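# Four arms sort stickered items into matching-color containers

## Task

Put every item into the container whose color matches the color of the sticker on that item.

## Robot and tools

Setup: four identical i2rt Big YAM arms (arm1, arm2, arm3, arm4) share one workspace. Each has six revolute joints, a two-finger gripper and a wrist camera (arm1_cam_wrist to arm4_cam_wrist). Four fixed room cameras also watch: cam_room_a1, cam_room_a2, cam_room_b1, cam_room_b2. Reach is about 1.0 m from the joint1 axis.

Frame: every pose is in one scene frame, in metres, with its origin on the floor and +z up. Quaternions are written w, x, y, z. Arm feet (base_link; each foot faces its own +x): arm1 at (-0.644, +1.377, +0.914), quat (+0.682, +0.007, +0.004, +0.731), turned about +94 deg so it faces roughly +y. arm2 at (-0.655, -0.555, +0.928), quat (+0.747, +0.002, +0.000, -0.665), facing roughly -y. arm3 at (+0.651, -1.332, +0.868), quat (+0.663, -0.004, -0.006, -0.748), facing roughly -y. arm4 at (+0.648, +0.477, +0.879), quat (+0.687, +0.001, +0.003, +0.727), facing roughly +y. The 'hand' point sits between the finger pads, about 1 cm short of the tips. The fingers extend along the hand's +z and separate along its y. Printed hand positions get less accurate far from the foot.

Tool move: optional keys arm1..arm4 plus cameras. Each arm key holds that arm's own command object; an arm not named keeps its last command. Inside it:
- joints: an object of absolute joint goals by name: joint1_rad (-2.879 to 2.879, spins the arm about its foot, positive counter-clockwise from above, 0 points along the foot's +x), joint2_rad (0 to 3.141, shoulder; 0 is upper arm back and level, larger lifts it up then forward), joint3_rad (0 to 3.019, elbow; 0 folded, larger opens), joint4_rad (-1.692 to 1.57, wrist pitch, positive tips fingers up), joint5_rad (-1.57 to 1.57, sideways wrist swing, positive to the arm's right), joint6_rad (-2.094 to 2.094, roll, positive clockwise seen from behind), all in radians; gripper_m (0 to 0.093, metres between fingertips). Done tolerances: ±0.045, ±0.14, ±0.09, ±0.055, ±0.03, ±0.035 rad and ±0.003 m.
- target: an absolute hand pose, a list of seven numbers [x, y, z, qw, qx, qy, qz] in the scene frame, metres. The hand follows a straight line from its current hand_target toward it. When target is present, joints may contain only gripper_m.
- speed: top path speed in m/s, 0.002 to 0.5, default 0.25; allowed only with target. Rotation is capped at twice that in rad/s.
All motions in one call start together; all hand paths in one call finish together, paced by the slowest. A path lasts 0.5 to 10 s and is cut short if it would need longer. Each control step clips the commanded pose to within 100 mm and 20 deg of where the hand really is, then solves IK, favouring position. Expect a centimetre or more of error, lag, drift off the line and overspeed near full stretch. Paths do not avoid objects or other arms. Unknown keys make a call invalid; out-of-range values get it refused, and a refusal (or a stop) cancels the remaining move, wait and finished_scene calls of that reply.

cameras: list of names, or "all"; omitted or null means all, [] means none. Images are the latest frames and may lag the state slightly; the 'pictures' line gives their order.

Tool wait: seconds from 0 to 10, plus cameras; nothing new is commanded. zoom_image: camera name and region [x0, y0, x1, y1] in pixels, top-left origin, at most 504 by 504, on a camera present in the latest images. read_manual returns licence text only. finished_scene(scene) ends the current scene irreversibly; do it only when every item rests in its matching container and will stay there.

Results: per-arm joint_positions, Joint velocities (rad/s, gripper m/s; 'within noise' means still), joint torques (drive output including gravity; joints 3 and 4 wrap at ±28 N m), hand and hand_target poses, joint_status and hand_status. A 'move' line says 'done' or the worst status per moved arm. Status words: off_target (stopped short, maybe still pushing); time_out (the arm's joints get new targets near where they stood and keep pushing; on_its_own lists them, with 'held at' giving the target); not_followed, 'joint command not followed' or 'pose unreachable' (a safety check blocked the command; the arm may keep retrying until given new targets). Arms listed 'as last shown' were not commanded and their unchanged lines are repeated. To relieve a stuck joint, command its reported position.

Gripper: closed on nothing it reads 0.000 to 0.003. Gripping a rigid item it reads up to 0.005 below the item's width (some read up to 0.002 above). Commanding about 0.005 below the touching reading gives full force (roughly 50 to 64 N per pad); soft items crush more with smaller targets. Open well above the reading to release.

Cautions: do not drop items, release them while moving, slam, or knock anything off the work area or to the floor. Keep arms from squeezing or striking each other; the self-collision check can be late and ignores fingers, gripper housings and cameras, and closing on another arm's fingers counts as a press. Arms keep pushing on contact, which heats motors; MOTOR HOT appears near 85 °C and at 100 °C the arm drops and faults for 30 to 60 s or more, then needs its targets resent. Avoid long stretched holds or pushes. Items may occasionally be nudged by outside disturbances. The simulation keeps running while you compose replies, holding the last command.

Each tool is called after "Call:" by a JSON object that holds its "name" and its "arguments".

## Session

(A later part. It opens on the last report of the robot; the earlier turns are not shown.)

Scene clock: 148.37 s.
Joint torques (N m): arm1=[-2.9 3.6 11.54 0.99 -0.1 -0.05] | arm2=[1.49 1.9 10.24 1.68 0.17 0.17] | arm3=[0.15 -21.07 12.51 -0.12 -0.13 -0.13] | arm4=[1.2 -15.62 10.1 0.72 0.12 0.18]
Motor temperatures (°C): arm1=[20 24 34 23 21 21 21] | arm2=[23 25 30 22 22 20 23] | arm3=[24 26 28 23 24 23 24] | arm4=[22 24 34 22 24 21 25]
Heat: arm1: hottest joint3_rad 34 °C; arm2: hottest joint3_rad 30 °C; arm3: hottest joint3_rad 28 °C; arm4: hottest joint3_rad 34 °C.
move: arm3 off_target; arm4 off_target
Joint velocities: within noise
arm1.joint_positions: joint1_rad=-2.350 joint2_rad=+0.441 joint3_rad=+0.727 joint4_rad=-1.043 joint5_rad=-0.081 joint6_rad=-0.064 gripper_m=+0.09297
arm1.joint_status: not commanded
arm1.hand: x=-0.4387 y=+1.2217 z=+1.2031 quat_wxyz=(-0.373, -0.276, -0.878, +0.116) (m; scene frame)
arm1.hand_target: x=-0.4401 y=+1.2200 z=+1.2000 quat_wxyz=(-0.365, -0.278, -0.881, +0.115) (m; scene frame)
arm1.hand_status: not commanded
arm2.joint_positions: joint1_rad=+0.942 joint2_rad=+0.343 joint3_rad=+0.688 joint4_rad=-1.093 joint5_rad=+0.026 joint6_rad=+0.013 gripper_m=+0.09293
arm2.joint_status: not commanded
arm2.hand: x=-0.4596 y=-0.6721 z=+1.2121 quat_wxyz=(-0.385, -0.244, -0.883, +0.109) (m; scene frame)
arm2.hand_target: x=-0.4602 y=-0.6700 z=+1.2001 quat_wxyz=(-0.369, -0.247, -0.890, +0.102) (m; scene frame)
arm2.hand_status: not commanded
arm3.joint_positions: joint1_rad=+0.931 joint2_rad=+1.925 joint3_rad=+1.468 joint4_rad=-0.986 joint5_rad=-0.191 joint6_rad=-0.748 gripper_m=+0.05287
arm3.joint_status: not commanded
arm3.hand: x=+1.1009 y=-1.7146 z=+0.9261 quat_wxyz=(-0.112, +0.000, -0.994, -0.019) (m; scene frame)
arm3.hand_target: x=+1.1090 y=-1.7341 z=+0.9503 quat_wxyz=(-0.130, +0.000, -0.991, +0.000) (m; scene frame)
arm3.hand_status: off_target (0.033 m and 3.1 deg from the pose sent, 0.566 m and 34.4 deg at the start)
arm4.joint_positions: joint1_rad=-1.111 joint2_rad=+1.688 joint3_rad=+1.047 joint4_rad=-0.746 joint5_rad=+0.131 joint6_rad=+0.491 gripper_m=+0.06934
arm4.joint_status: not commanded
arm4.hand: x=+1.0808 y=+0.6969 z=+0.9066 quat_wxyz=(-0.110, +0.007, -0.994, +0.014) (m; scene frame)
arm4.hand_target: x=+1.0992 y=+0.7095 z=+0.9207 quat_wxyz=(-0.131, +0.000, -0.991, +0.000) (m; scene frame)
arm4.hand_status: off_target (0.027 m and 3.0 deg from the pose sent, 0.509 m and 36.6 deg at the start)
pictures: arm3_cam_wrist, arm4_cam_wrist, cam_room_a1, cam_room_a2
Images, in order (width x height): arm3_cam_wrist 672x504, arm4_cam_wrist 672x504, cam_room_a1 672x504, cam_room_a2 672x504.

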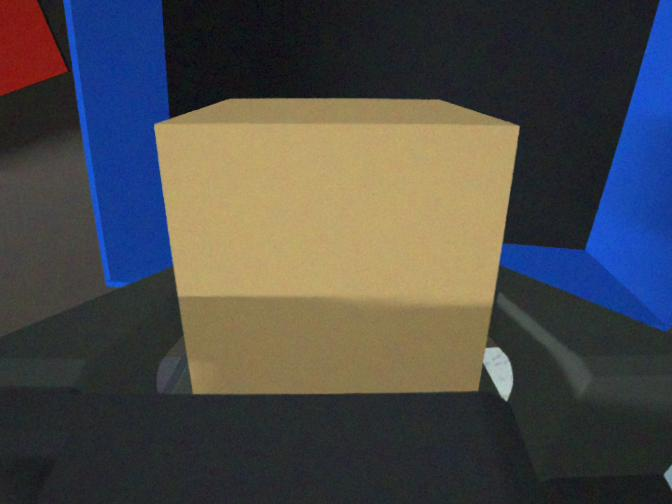

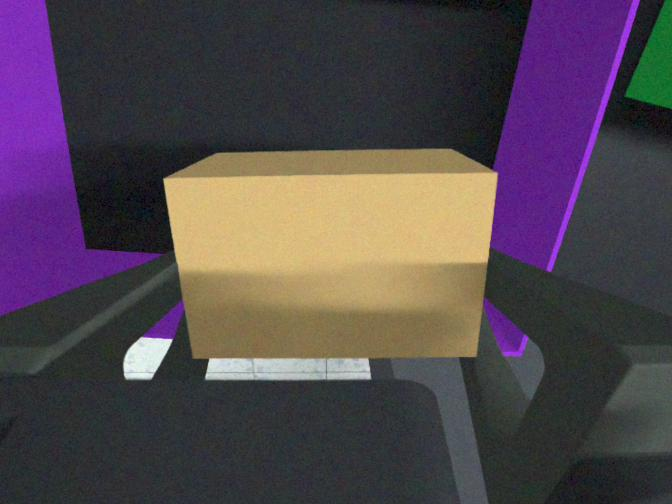

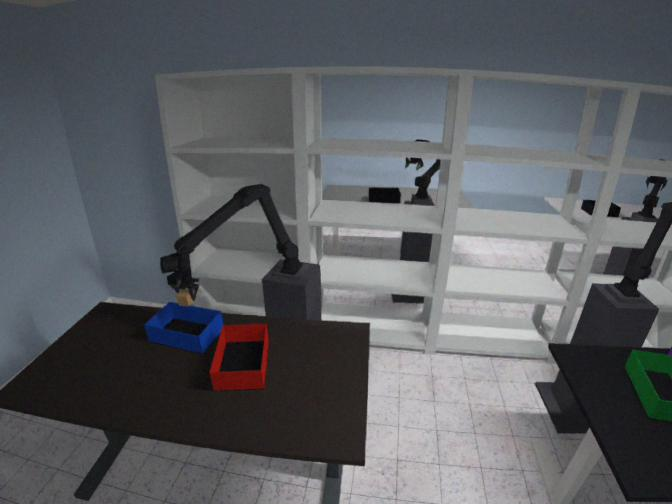

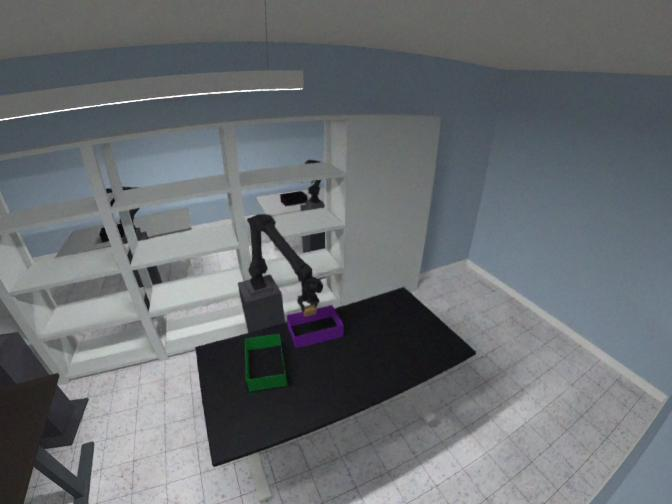

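Call:
{"name": "move", "arguments": {"arm4": {"target":[1.10,0.728,0.81,0.1305,0,0.9914,0],"speed":0.2}, "arm3": {"target":[1.125,-1.76,0.82,0.1305,0,0.9914,0],"speed":0.2}, "cameras": ["arm3_cam_wrist","arm4_cam_wrist","cam_room_a1","cam_room_a2"]}}

Call:
{"name": "zoom_image", "arguments": {"camera": "cam_room_a1", "region": [130, 250, 280, 380]}}

Call:
{"name": "zoom_image", "arguments": {"camera": "cam_room_a2", "region": [240, 280, 360, 380]}}

Scene clock: 157.10 s.
Joint torques (N m): arm1=[-2.78 3.66 11.71 1.2 -0.09 -0.05] | arm2=[1.49 1.96 10.26 1.66 0.17 0.17] | arm3=[0.03 -22.59 10.86 0.66 -0.19 -0.12] | arm4=[1.38 -16.97 5.9 0.91 0.35 0.17]
Motor temperatures (°C): arm1=[20 24 34 23 21 21 21] | arm2=[23 25 30 22 22 20 23] | arm3=[24 26 28 23 24 23 24] | arm4=[22 25 34 22 24 21 26]
Heat: arm1: hottest joint3_rad 34 °C; arm2: hottest joint3_rad 30 °C; arm3: hottest joint3_rad 28 °C; arm4: hottest joint3_rad 34 °C.
move: arm3 off_target; arm4 done
Joint velocities: within noise
arm1, arm2: as last shown
arm3.joint_positions: joint1_rad=+0.921 joint2_rad=+2.153 joint3_rad=+1.471 joint4_rad=-0.774 joint5_rad=-0.191 joint6_rad=-0.759 gripper_m=+0.05287
arm3.joint_status: not commanded
arm3.hand: x=+1.1120 y=-1.7351 z=+0.8011 quat_wxyz=(-0.108, +0.000, -0.994, -0.023) (m; scene frame)
arm3.hand_target: x=+1.1239 y=-1.7591 z=+0.8210 quat_wxyz=(-0.130, +0.000, -0.991, +0.000) (m; scene frame)
arm3.hand_status: off_target (0.034 m and 3.7 deg from the pose sent, 0.118 m and 3.1 deg at the start)
arm4.joint_positions: joint1_rad=-1.080 joint2_rad=+1.907 joint3_rad=+1.046 joint4_rad=-0.487 joint5_rad=+0.132 joint6_rad=+0.523 gripper_m=+0.06934
arm4.joint_status: not commanded
arm4.hand: x=+1.0985 y=+0.7246 z=+0.8136 quat_wxyz=(-0.126, +0.004, -0.992, +0.001) (m; scene frame)
arm4.hand_target: x=+1.1000 y=+0.7280 z=+0.8101 quat_wxyz=(-0.130, +0.000, -0.991, +0.000) (m; scene frame)
arm4.hand_status: done (0.005 m and 0.7 deg from the pose sent, 0.103 m and 3.0 deg at the start)
pictures: arm3_cam_wrist, arm4_cam_wrist, cam_room_a1, cam_room_a2
Images, in order (width x height): arm3_cam_wrist 672x504, arm4_cam_wrist 672x504, cam_room_a1 672x504, cam_room_a2 672x504.

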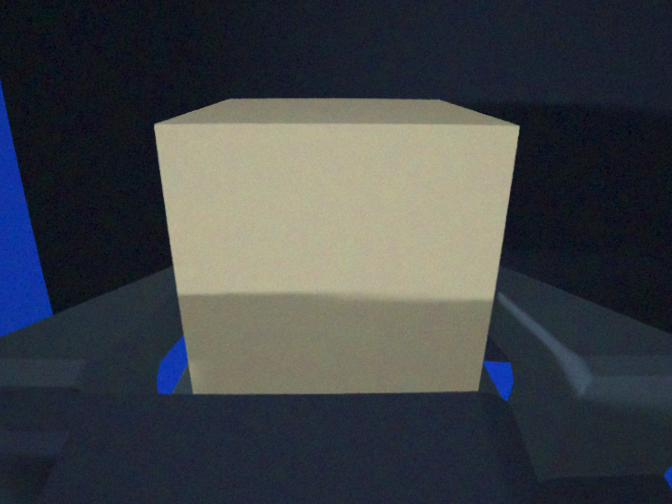

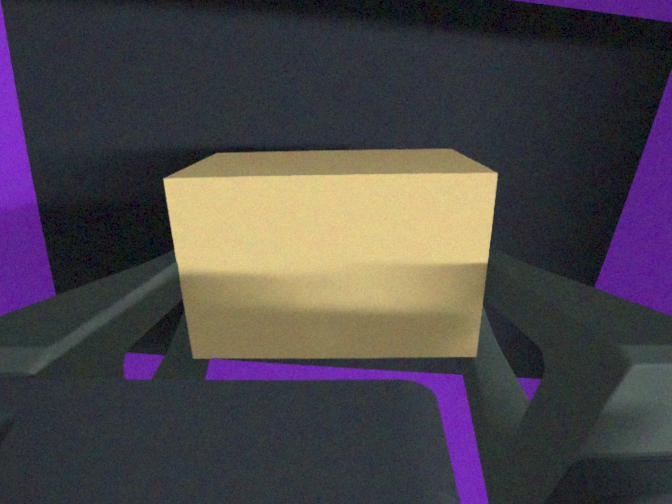

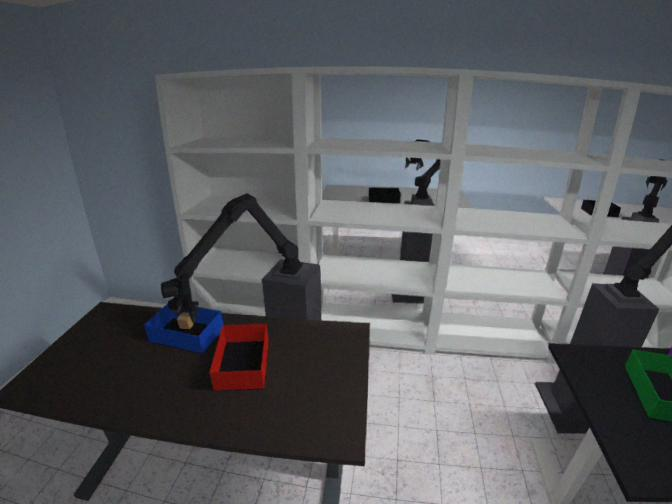

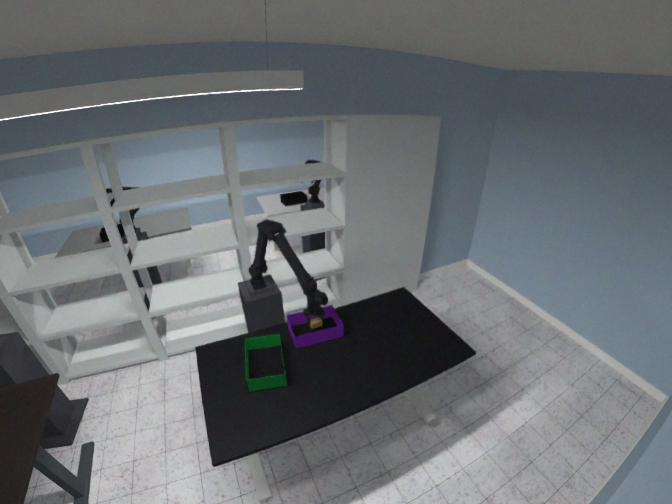

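Scaled by 3.360.

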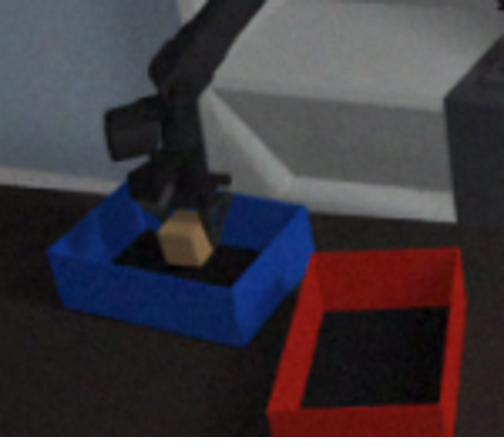

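Scaled by 4.200.

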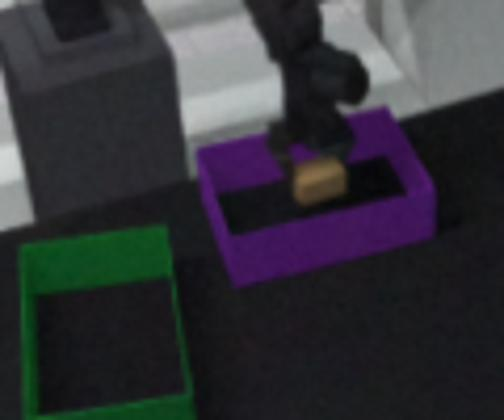

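Good. Descend to contact.

Call:
{"name": "move", "arguments": {"arm4": {"target":[1.10,0.728,0.735,0.1305,0,0.9914,0],"speed":0.1}, "arm3": {"target":[1.125,-1.76,0.76,0.1305,0,0.9914,0],"speed":0.1}, "cameras": []}}

Call:
{"name": "move", "arguments": {"arm4": {"target":[1.10,0.728,0.715,0.1305,0,0.9914,0],"speed":0.05}, "arm3": {"target":[1.125,-1.76,0.74,0.1305,0,0.9914,0],"speed":0.05}, "cameras": ["arm3_cam_wrist","arm4_cam_wrist"]}}

Scene clock: 162.07 s.
Joint torques (N m): arm1=[-2.55 3.6 11.47 1.29 -0.05 -0.03] | arm2=[1.44 2.02 10.26 1.65 0.18 0.17] | arm3=[0.09 -22.07 9.48 0.76 -0.21 -0.11] | arm4=[0.91 -17.49 4.86 0.96 0.34 0.18]
Motor temperatures (°C): arm1=[20 24 34 23 21 21 21] | arm2=[23 25 30 22 22 20 23] | arm3=[24 27 28 23 24 23 24] | arm4=[22 25 33 22 24 21 26]
Heat: arm1: hottest joint3_rad 34 °C; arm2: hottest joint3_rad 30 °C; arm3: hottest joint3_rad 28 °C; arm4: hottest joint3_rad 33 °C.
move: arm3 off_target; arm4 done
Joint velocities: within noise
arm1, arm2: as last shown
arm3.joint_positions: joint1_rad=+0.921 joint2_rad=+2.239 joint3_rad=+1.471 joint4_rad=-0.664 joint5_rad=-0.191 joint6_rad=-0.759 gripper_m=+0.05287
arm3.joint_status: not commanded
arm3.hand: x=+1.1171 y=-1.7406 z=+0.7534 quat_wxyz=(-0.116, +0.002, -0.993, -0.014) (m; scene frame)
arm3.hand_target: x=+1.1244 y=-1.7595 z=+0.7604 quat_wxyz=(-0.130, +0.000, -0.991, +0.000) (m; scene frame)
arm3.hand_status: off_target (0.022 m and 2.3 deg from the pose sent, 0.050 m and 3.7 deg at the start)
arm4.joint_positions: joint1_rad=-1.080 joint2_rad=+2.071 joint3_rad=+1.042 joint4_rad=-0.316 joint5_rad=+0.132 joint6_rad=+0.524 gripper_m=+0.06934
arm4.joint_status: not commanded
arm4.hand: x=+1.0989 y=+0.7249 z=+0.7411 quat_wxyz=(-0.128, +0.004, -0.992, +0.001) (m; scene frame)
arm4.hand_target: x=+1.0999 y=+0.7280 z=+0.7351 quat_wxyz=(-0.130, +0.000, -0.991, +0.000) (m; scene frame)
arm4.hand_status: done (0.007 m and 0.6 deg from the pose sent, 0.079 m and 0.7 deg at the start)
pictures: none
No camera images: "cameras" was empty.

Scene clock: 163.03 s.
Joint torques (N m): arm1=[-2.49 3.31 11.59 1.17 -0.12 -0.05] | arm2=[1.44 2.02 10.25 1.65 0.17 0.18] | arm3=[0.26 -19.9 9.43 0.87 -0.17 -0.11] | arm4=[1.26 -14.27 5.18 0.98 0.31 0.14]
Motor temperatures (°C): arm1=[20 24 34 23 21 21 21] | arm2=[23 25 30 22 22 20 23] | arm3=[24 27 28 23 24 23 24] | arm4=[22 25 33 22 24 21 26]
Heat: arm1: hottest joint3_rad 34 °C; arm2: hottest joint3_rad 30 °C; arm3: hottest joint3_rad 28 °C; arm4: hottest joint3_rad 33 °C.
move: arm3 off_target; arm4 off_target
Joint velocities: within noise
arm1, arm2: as last shown
arm3.joint_positions: joint1_rad=+0.920 joint2_rad=+2.252 joint3_rad=+1.473 joint4_rad=-0.631 joint5_rad=-0.192 joint6_rad=-0.759 gripper_m=+0.05287
arm3.joint_status: not commanded
arm3.hand: x=+1.1207 y=-1.7450 z=+0.7478 quat_wxyz=(-0.125, +0.003, -0.992, -0.007) (m; scene frame)
arm3.hand_target: x=+1.1244 y=-1.7596 z=+0.7404 quat_wxyz=(-0.131, +0.000, -0.991, +0.000) (m; scene frame)
arm3.hand_status: off_target (0.017 m and 1.1 deg from the pose sent, 0.025 m and 2.3 deg at the start)
arm4.joint_positions: joint1_rad=-1.080 joint2_rad=+2.080 joint3_rad=+1.042 joint4_rad=-0.275 joint5_rad=+0.133 joint6_rad=+0.525 gripper_m=+0.06934
arm4.joint_status: not commanded
arm4.hand: x=+1.1054 y=+0.7285 z=+0.7390 quat_wxyz=(-0.142, +0.002, -0.990, -0.007) (m; scene frame)
arm4.hand_target: x=+1.0991 y=+0.7274 z=+0.7160 quat_wxyz=(-0.131, +0.000, -0.991, +0.000) (m; scene frame)
arm4.hand_status: off_target (0.025 m and 1.6 deg from the pose sent, 0.026 m and 0.6 deg at the start)
pictures: arm3_cam_wrist, arm4_cam_wrist
Images, in order (width x height): arm3_cam_wrist 672x504, arm4_cam_wrist 672x504.

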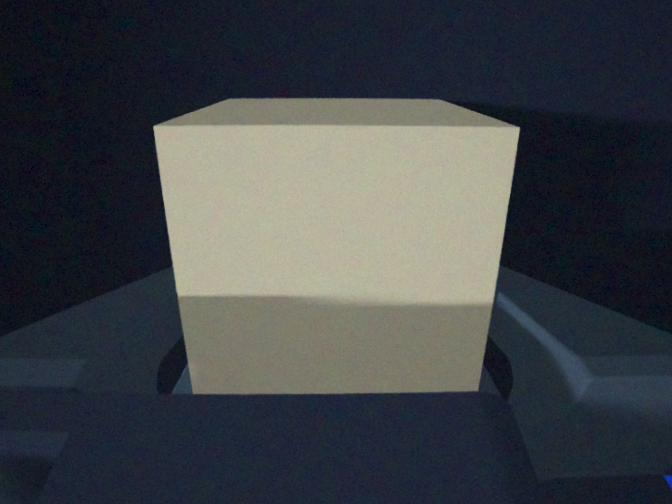

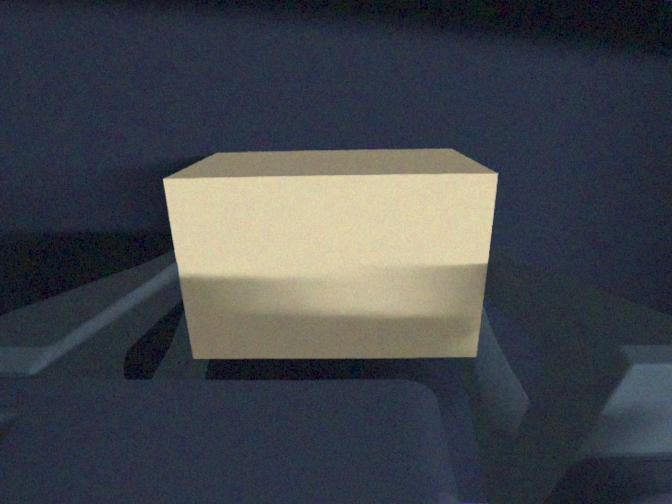

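Call:
{"name": "move", "arguments": {"arm3": {"target":[1.125,-1.762,0.725,0.1305,0,0.9914,0],"speed":0.05}, "arm4": {"target":[1.10,0.728,0.725,0.1305,0,0.9914,0],"joints":{"gripper_m":0.09},"speed":0.05}, "cameras": []}}

Call:
{"name": "move", "arguments": {"arm3": {"target":[1.125,-1.756,0.735,0.1305,0,0.9914,0],"joints":{"gripper_m":0.08},"speed":0.05}, "arm4": {"target":[1.095,0.728,0.92,0.1305,0,0.9914,0],"speed":0.2}, "cameras": ["arm4_cam_wrist"]}}

Call:
{"name": "move", "arguments": {"arm3": {"target":[1.115,-1.75,0.92,0.1305,0,0.9914,0],"speed":0.2}, "cameras": ["arm3_cam_wrist","arm4_cam_wrist"]}}

Scene clock: 168.50 s.
Joint torques (N m): arm1=[-2.43 4.01 11.59 1.09 -0.07 -0.06] | arm2=[1.61 2.14 10.26 1.68 0.16 0.17] | arm3=[0.21 -18.14 9.26 1.1 -0.19 -0.11] | arm4=[0.91 -16.91 4.98 0.08 0.19 0.18]
Motor temperatures (°C): arm1=[20 24 34 23 21 21 21] | arm2=[23 25 30 22 22 20 23] | arm3=[24 27 28 23 24 23 24] | arm4=[22 25 32 22 24 21 26]
Heat: arm1: hottest joint3_rad 34 °C; arm2: hottest joint3_rad 30 °C; arm3: hottest joint3_rad 28 °C; arm4: hottest joint3_rad 32 °C.
move: arm3 off_target; arm4 done
Joint velocities: within noise
arm1, arm2: as last shown
arm3.joint_positions: joint1_rad=+0.920 joint2_rad=+2.259 joint3_rad=+1.480 joint4_rad=-0.613 joint5_rad=-0.193 joint6_rad=-0.761 gripper_m=+0.05287
arm3.joint_status: not commanded
arm3.hand: x=+1.1253 y=-1.7494 z=+0.7466 quat_wxyz=(-0.131, +0.004, -0.991, +0.000) (m; scene frame)
arm3.hand_target: x=+1.1239 y=-1.7609 z=+0.7256 quat_wxyz=(-0.131, +0.000, -0.991, +0.000) (m; scene frame)
arm3.hand_status: off_target (0.025 m and 0.5 deg from the pose sent, 0.029 m and 1.1 deg at the start)
arm4.joint_positions: joint1_rad=-1.077 joint2_rad=+2.088 joint3_rad=+1.043 joint4_rad=-0.274 joint5_rad=+0.136 joint6_rad=+0.525 gripper_m=+0.08991
arm4.joint_status: all done
arm4.hand: x=+1.1031 y=+0.7287 z=+0.7350 quat_wxyz=(-0.139, +0.004, -0.990, -0.004) (m; scene frame)
arm4.hand_target: x=+1.0997 y=+0.7279 z=+0.7251 quat_wxyz=(-0.131, +0.000, -0.991, +0.000) (m; scene frame)
arm4.hand_status: done (0.010 m and 1.2 deg from the pose sent, 0.015 m and 1.6 deg at the start)
pictures: none
No camera images: "cameras" was empty.

Scene clock: 170.17 s.
Joint torques (N m): arm1=[-2.14 3.96 11.47 1.26 -0.09 -0.03] | arm2=[1.49 1.9 10.24 1.66 0.17 0.17] | arm3=[0.67 -20.66 8.01 0.46 -0.03 -0.04] | arm4=[1.26 -16.67 9.31 -0.13 0.23 0.2]
Motor temperatures (°C): arm1=[20 24 34 23 21 21 21] | arm2=[23 25 30 22 22 20 23] | arm3=[24 27 28 23 24 23 24] | arm4=[22 25 32 22 24 21 26]
Heat: arm1: hottest joint3_rad 34 °C; arm2: hottest joint3_rad 30 °C; arm3: hottest joint3_rad 28 °C; arm4: hottest joint3_rad 32 °C.
move: arm3 off_target; arm4 off_target
Joint velocities: within noise
arm1, arm2: as last shown
arm3.joint_positions: joint1_rad=+0.920 joint2_rad=+2.261 joint3_rad=+1.481 joint4_rad=-0.605 joint5_rad=-0.196 joint6_rad=-0.761 gripper_m=+0.07996
arm3.joint_status: all done
arm3.hand: x=+1.1268 y=-1.7502 z=+0.7461 quat_wxyz=(-0.135, +0.005, -0.991, +0.001) (m; scene frame)
arm3.hand_target: x=+1.1247 y=-1.7557 z=+0.7351 quat_wxyz=(-0.131, +0.000, -0.991, +0.000) (m; scene frame)
arm3.hand_status: off_target (0.013 m and 0.7 deg from the pose sent, 0.013 m and 0.5 deg at the start)
arm4.joint_positions: joint1_rad=-1.077 joint2_rad=+1.707 joint3_rad=+1.074 joint4_rad=-0.733 joint5_rad=+0.136 joint6_rad=+0.528 gripper_m=+0.08992
arm4.joint_status: not commanded
arm4.hand: x=+1.0850 y=+0.7177 z=+0.9073 quat_wxyz=(-0.120, +0.004, -0.993, +0.007) (m; scene frame)
arm4.hand_target: x=+1.0946 y=+0.7278 z=+0.9202 quat_wxyz=(-0.131, +0.000, -0.991, +0.000) (m; scene frame)
arm4.hand_status: off_target (0.019 m and 1.6 deg from the pose sent, 0.185 m and 1.2 deg at the start)
pictures: arm4_cam_wrist
Images, in order (width x height): arm4_cam_wrist 672x504.

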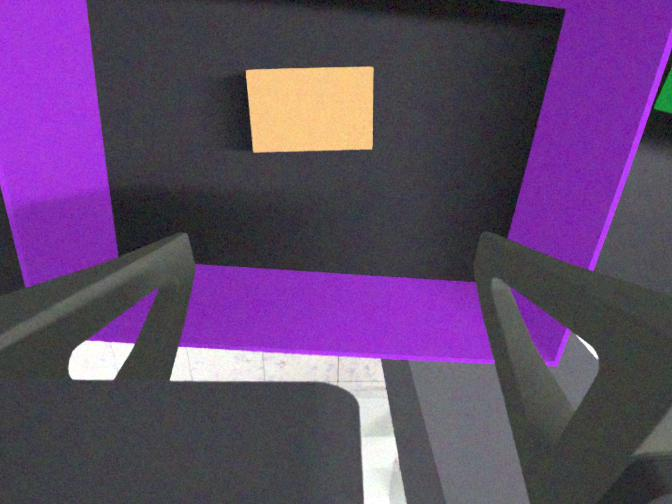

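Scene clock: 171.80 s.
Joint torques (N m): arm1=[-3.14 3.66 11.84 1.1 -0.11 -0.09] | arm2=[1.44 2.02 10.24 1.65 0.16 0.17] | arm3=[-0.03 -21.95 11.59 -0.12 -0.11 -0.11] | arm4=[1.55 -16.79 9.37 -0.05 0.23 0.17]
Motor temperatures (°C): arm1=[20 24 34 23 21 21 21] | arm2=[23 25 30 22 22 20 23] | arm3=[24 27 28 23 24 23 24] | arm4=[22 25 32 22 24 21 26]
Heat: arm1: hottest joint3_rad 34 °C; arm2: hottest joint3_rad 30 °C; arm3: hottest joint3_rad 28 °C; arm4: hottest joint3_rad 32 °C.
move: arm3 off_target
Joint velocities: within noise
arm1, arm2, arm4: as last shown
arm3.joint_positions: joint1_rad=+0.920 joint2_rad=+1.991 joint3_rad=+1.495 joint4_rad=-0.940 joint5_rad=-0.194 joint6_rad=-0.761 gripper_m=+0.07997
arm3.joint_status: not commanded
arm3.hand: x=+1.1087 y=-1.7309 z=+0.8996 quat_wxyz=(-0.116, +0.002, -0.993, -0.016) (m; scene frame)
arm3.hand_target: x=+1.1143 y=-1.7494 z=+0.9204 quat_wxyz=(-0.131, +0.000, -0.991, +0.000) (m; scene frame)
arm3.hand_status: off_target (0.029 m and 2.5 deg from the pose sent, 0.174 m and 0.7 deg at the start)
arm4.joint_positions: joint1_rad=-1.077 joint2_rad=+1.707 joint3_rad=+1.074 joint4_rad=-0.733 joint5_rad=+0.136 joint6_rad=+0.529 gripper_m=+0.08992
arm4.hand_target: x=+1.0946 y=+0.7279 z=+0.9203 quat_wxyz=(-0.131, +0.000, -0.991, +0.000) (m; scene frame)
pictures: arm3_cam_wrist, arm4_cam_wrist
Images, in order (width x height): arm3_cam_wrist 672x504, arm4_cam_wrist 672x504.

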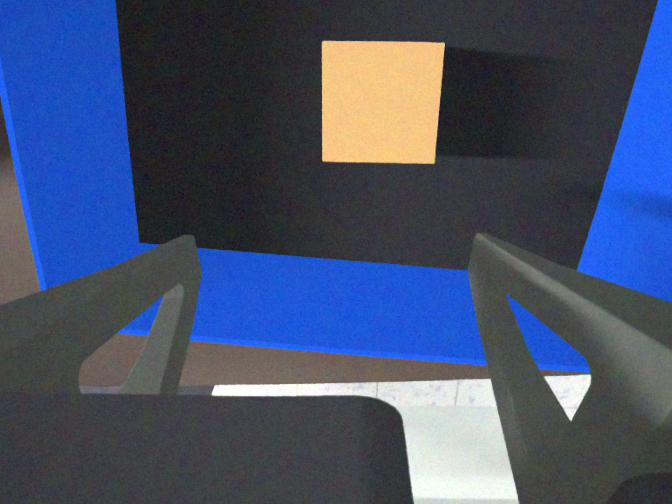

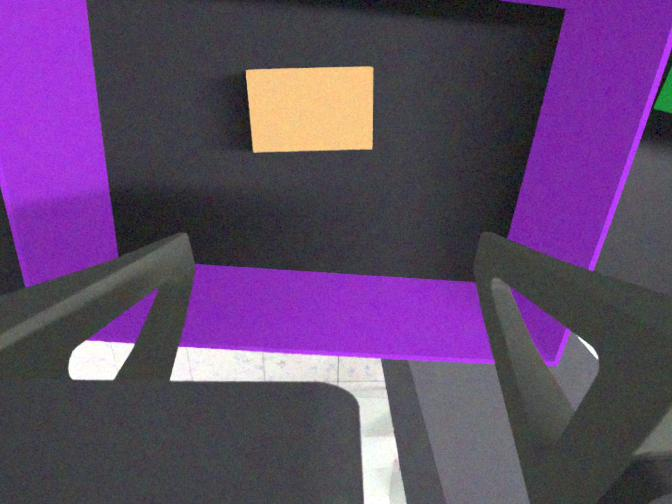

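Call:
{"name": "finished_scene", "arguments": {"scene": 3}}

The scene is finished: the task was done.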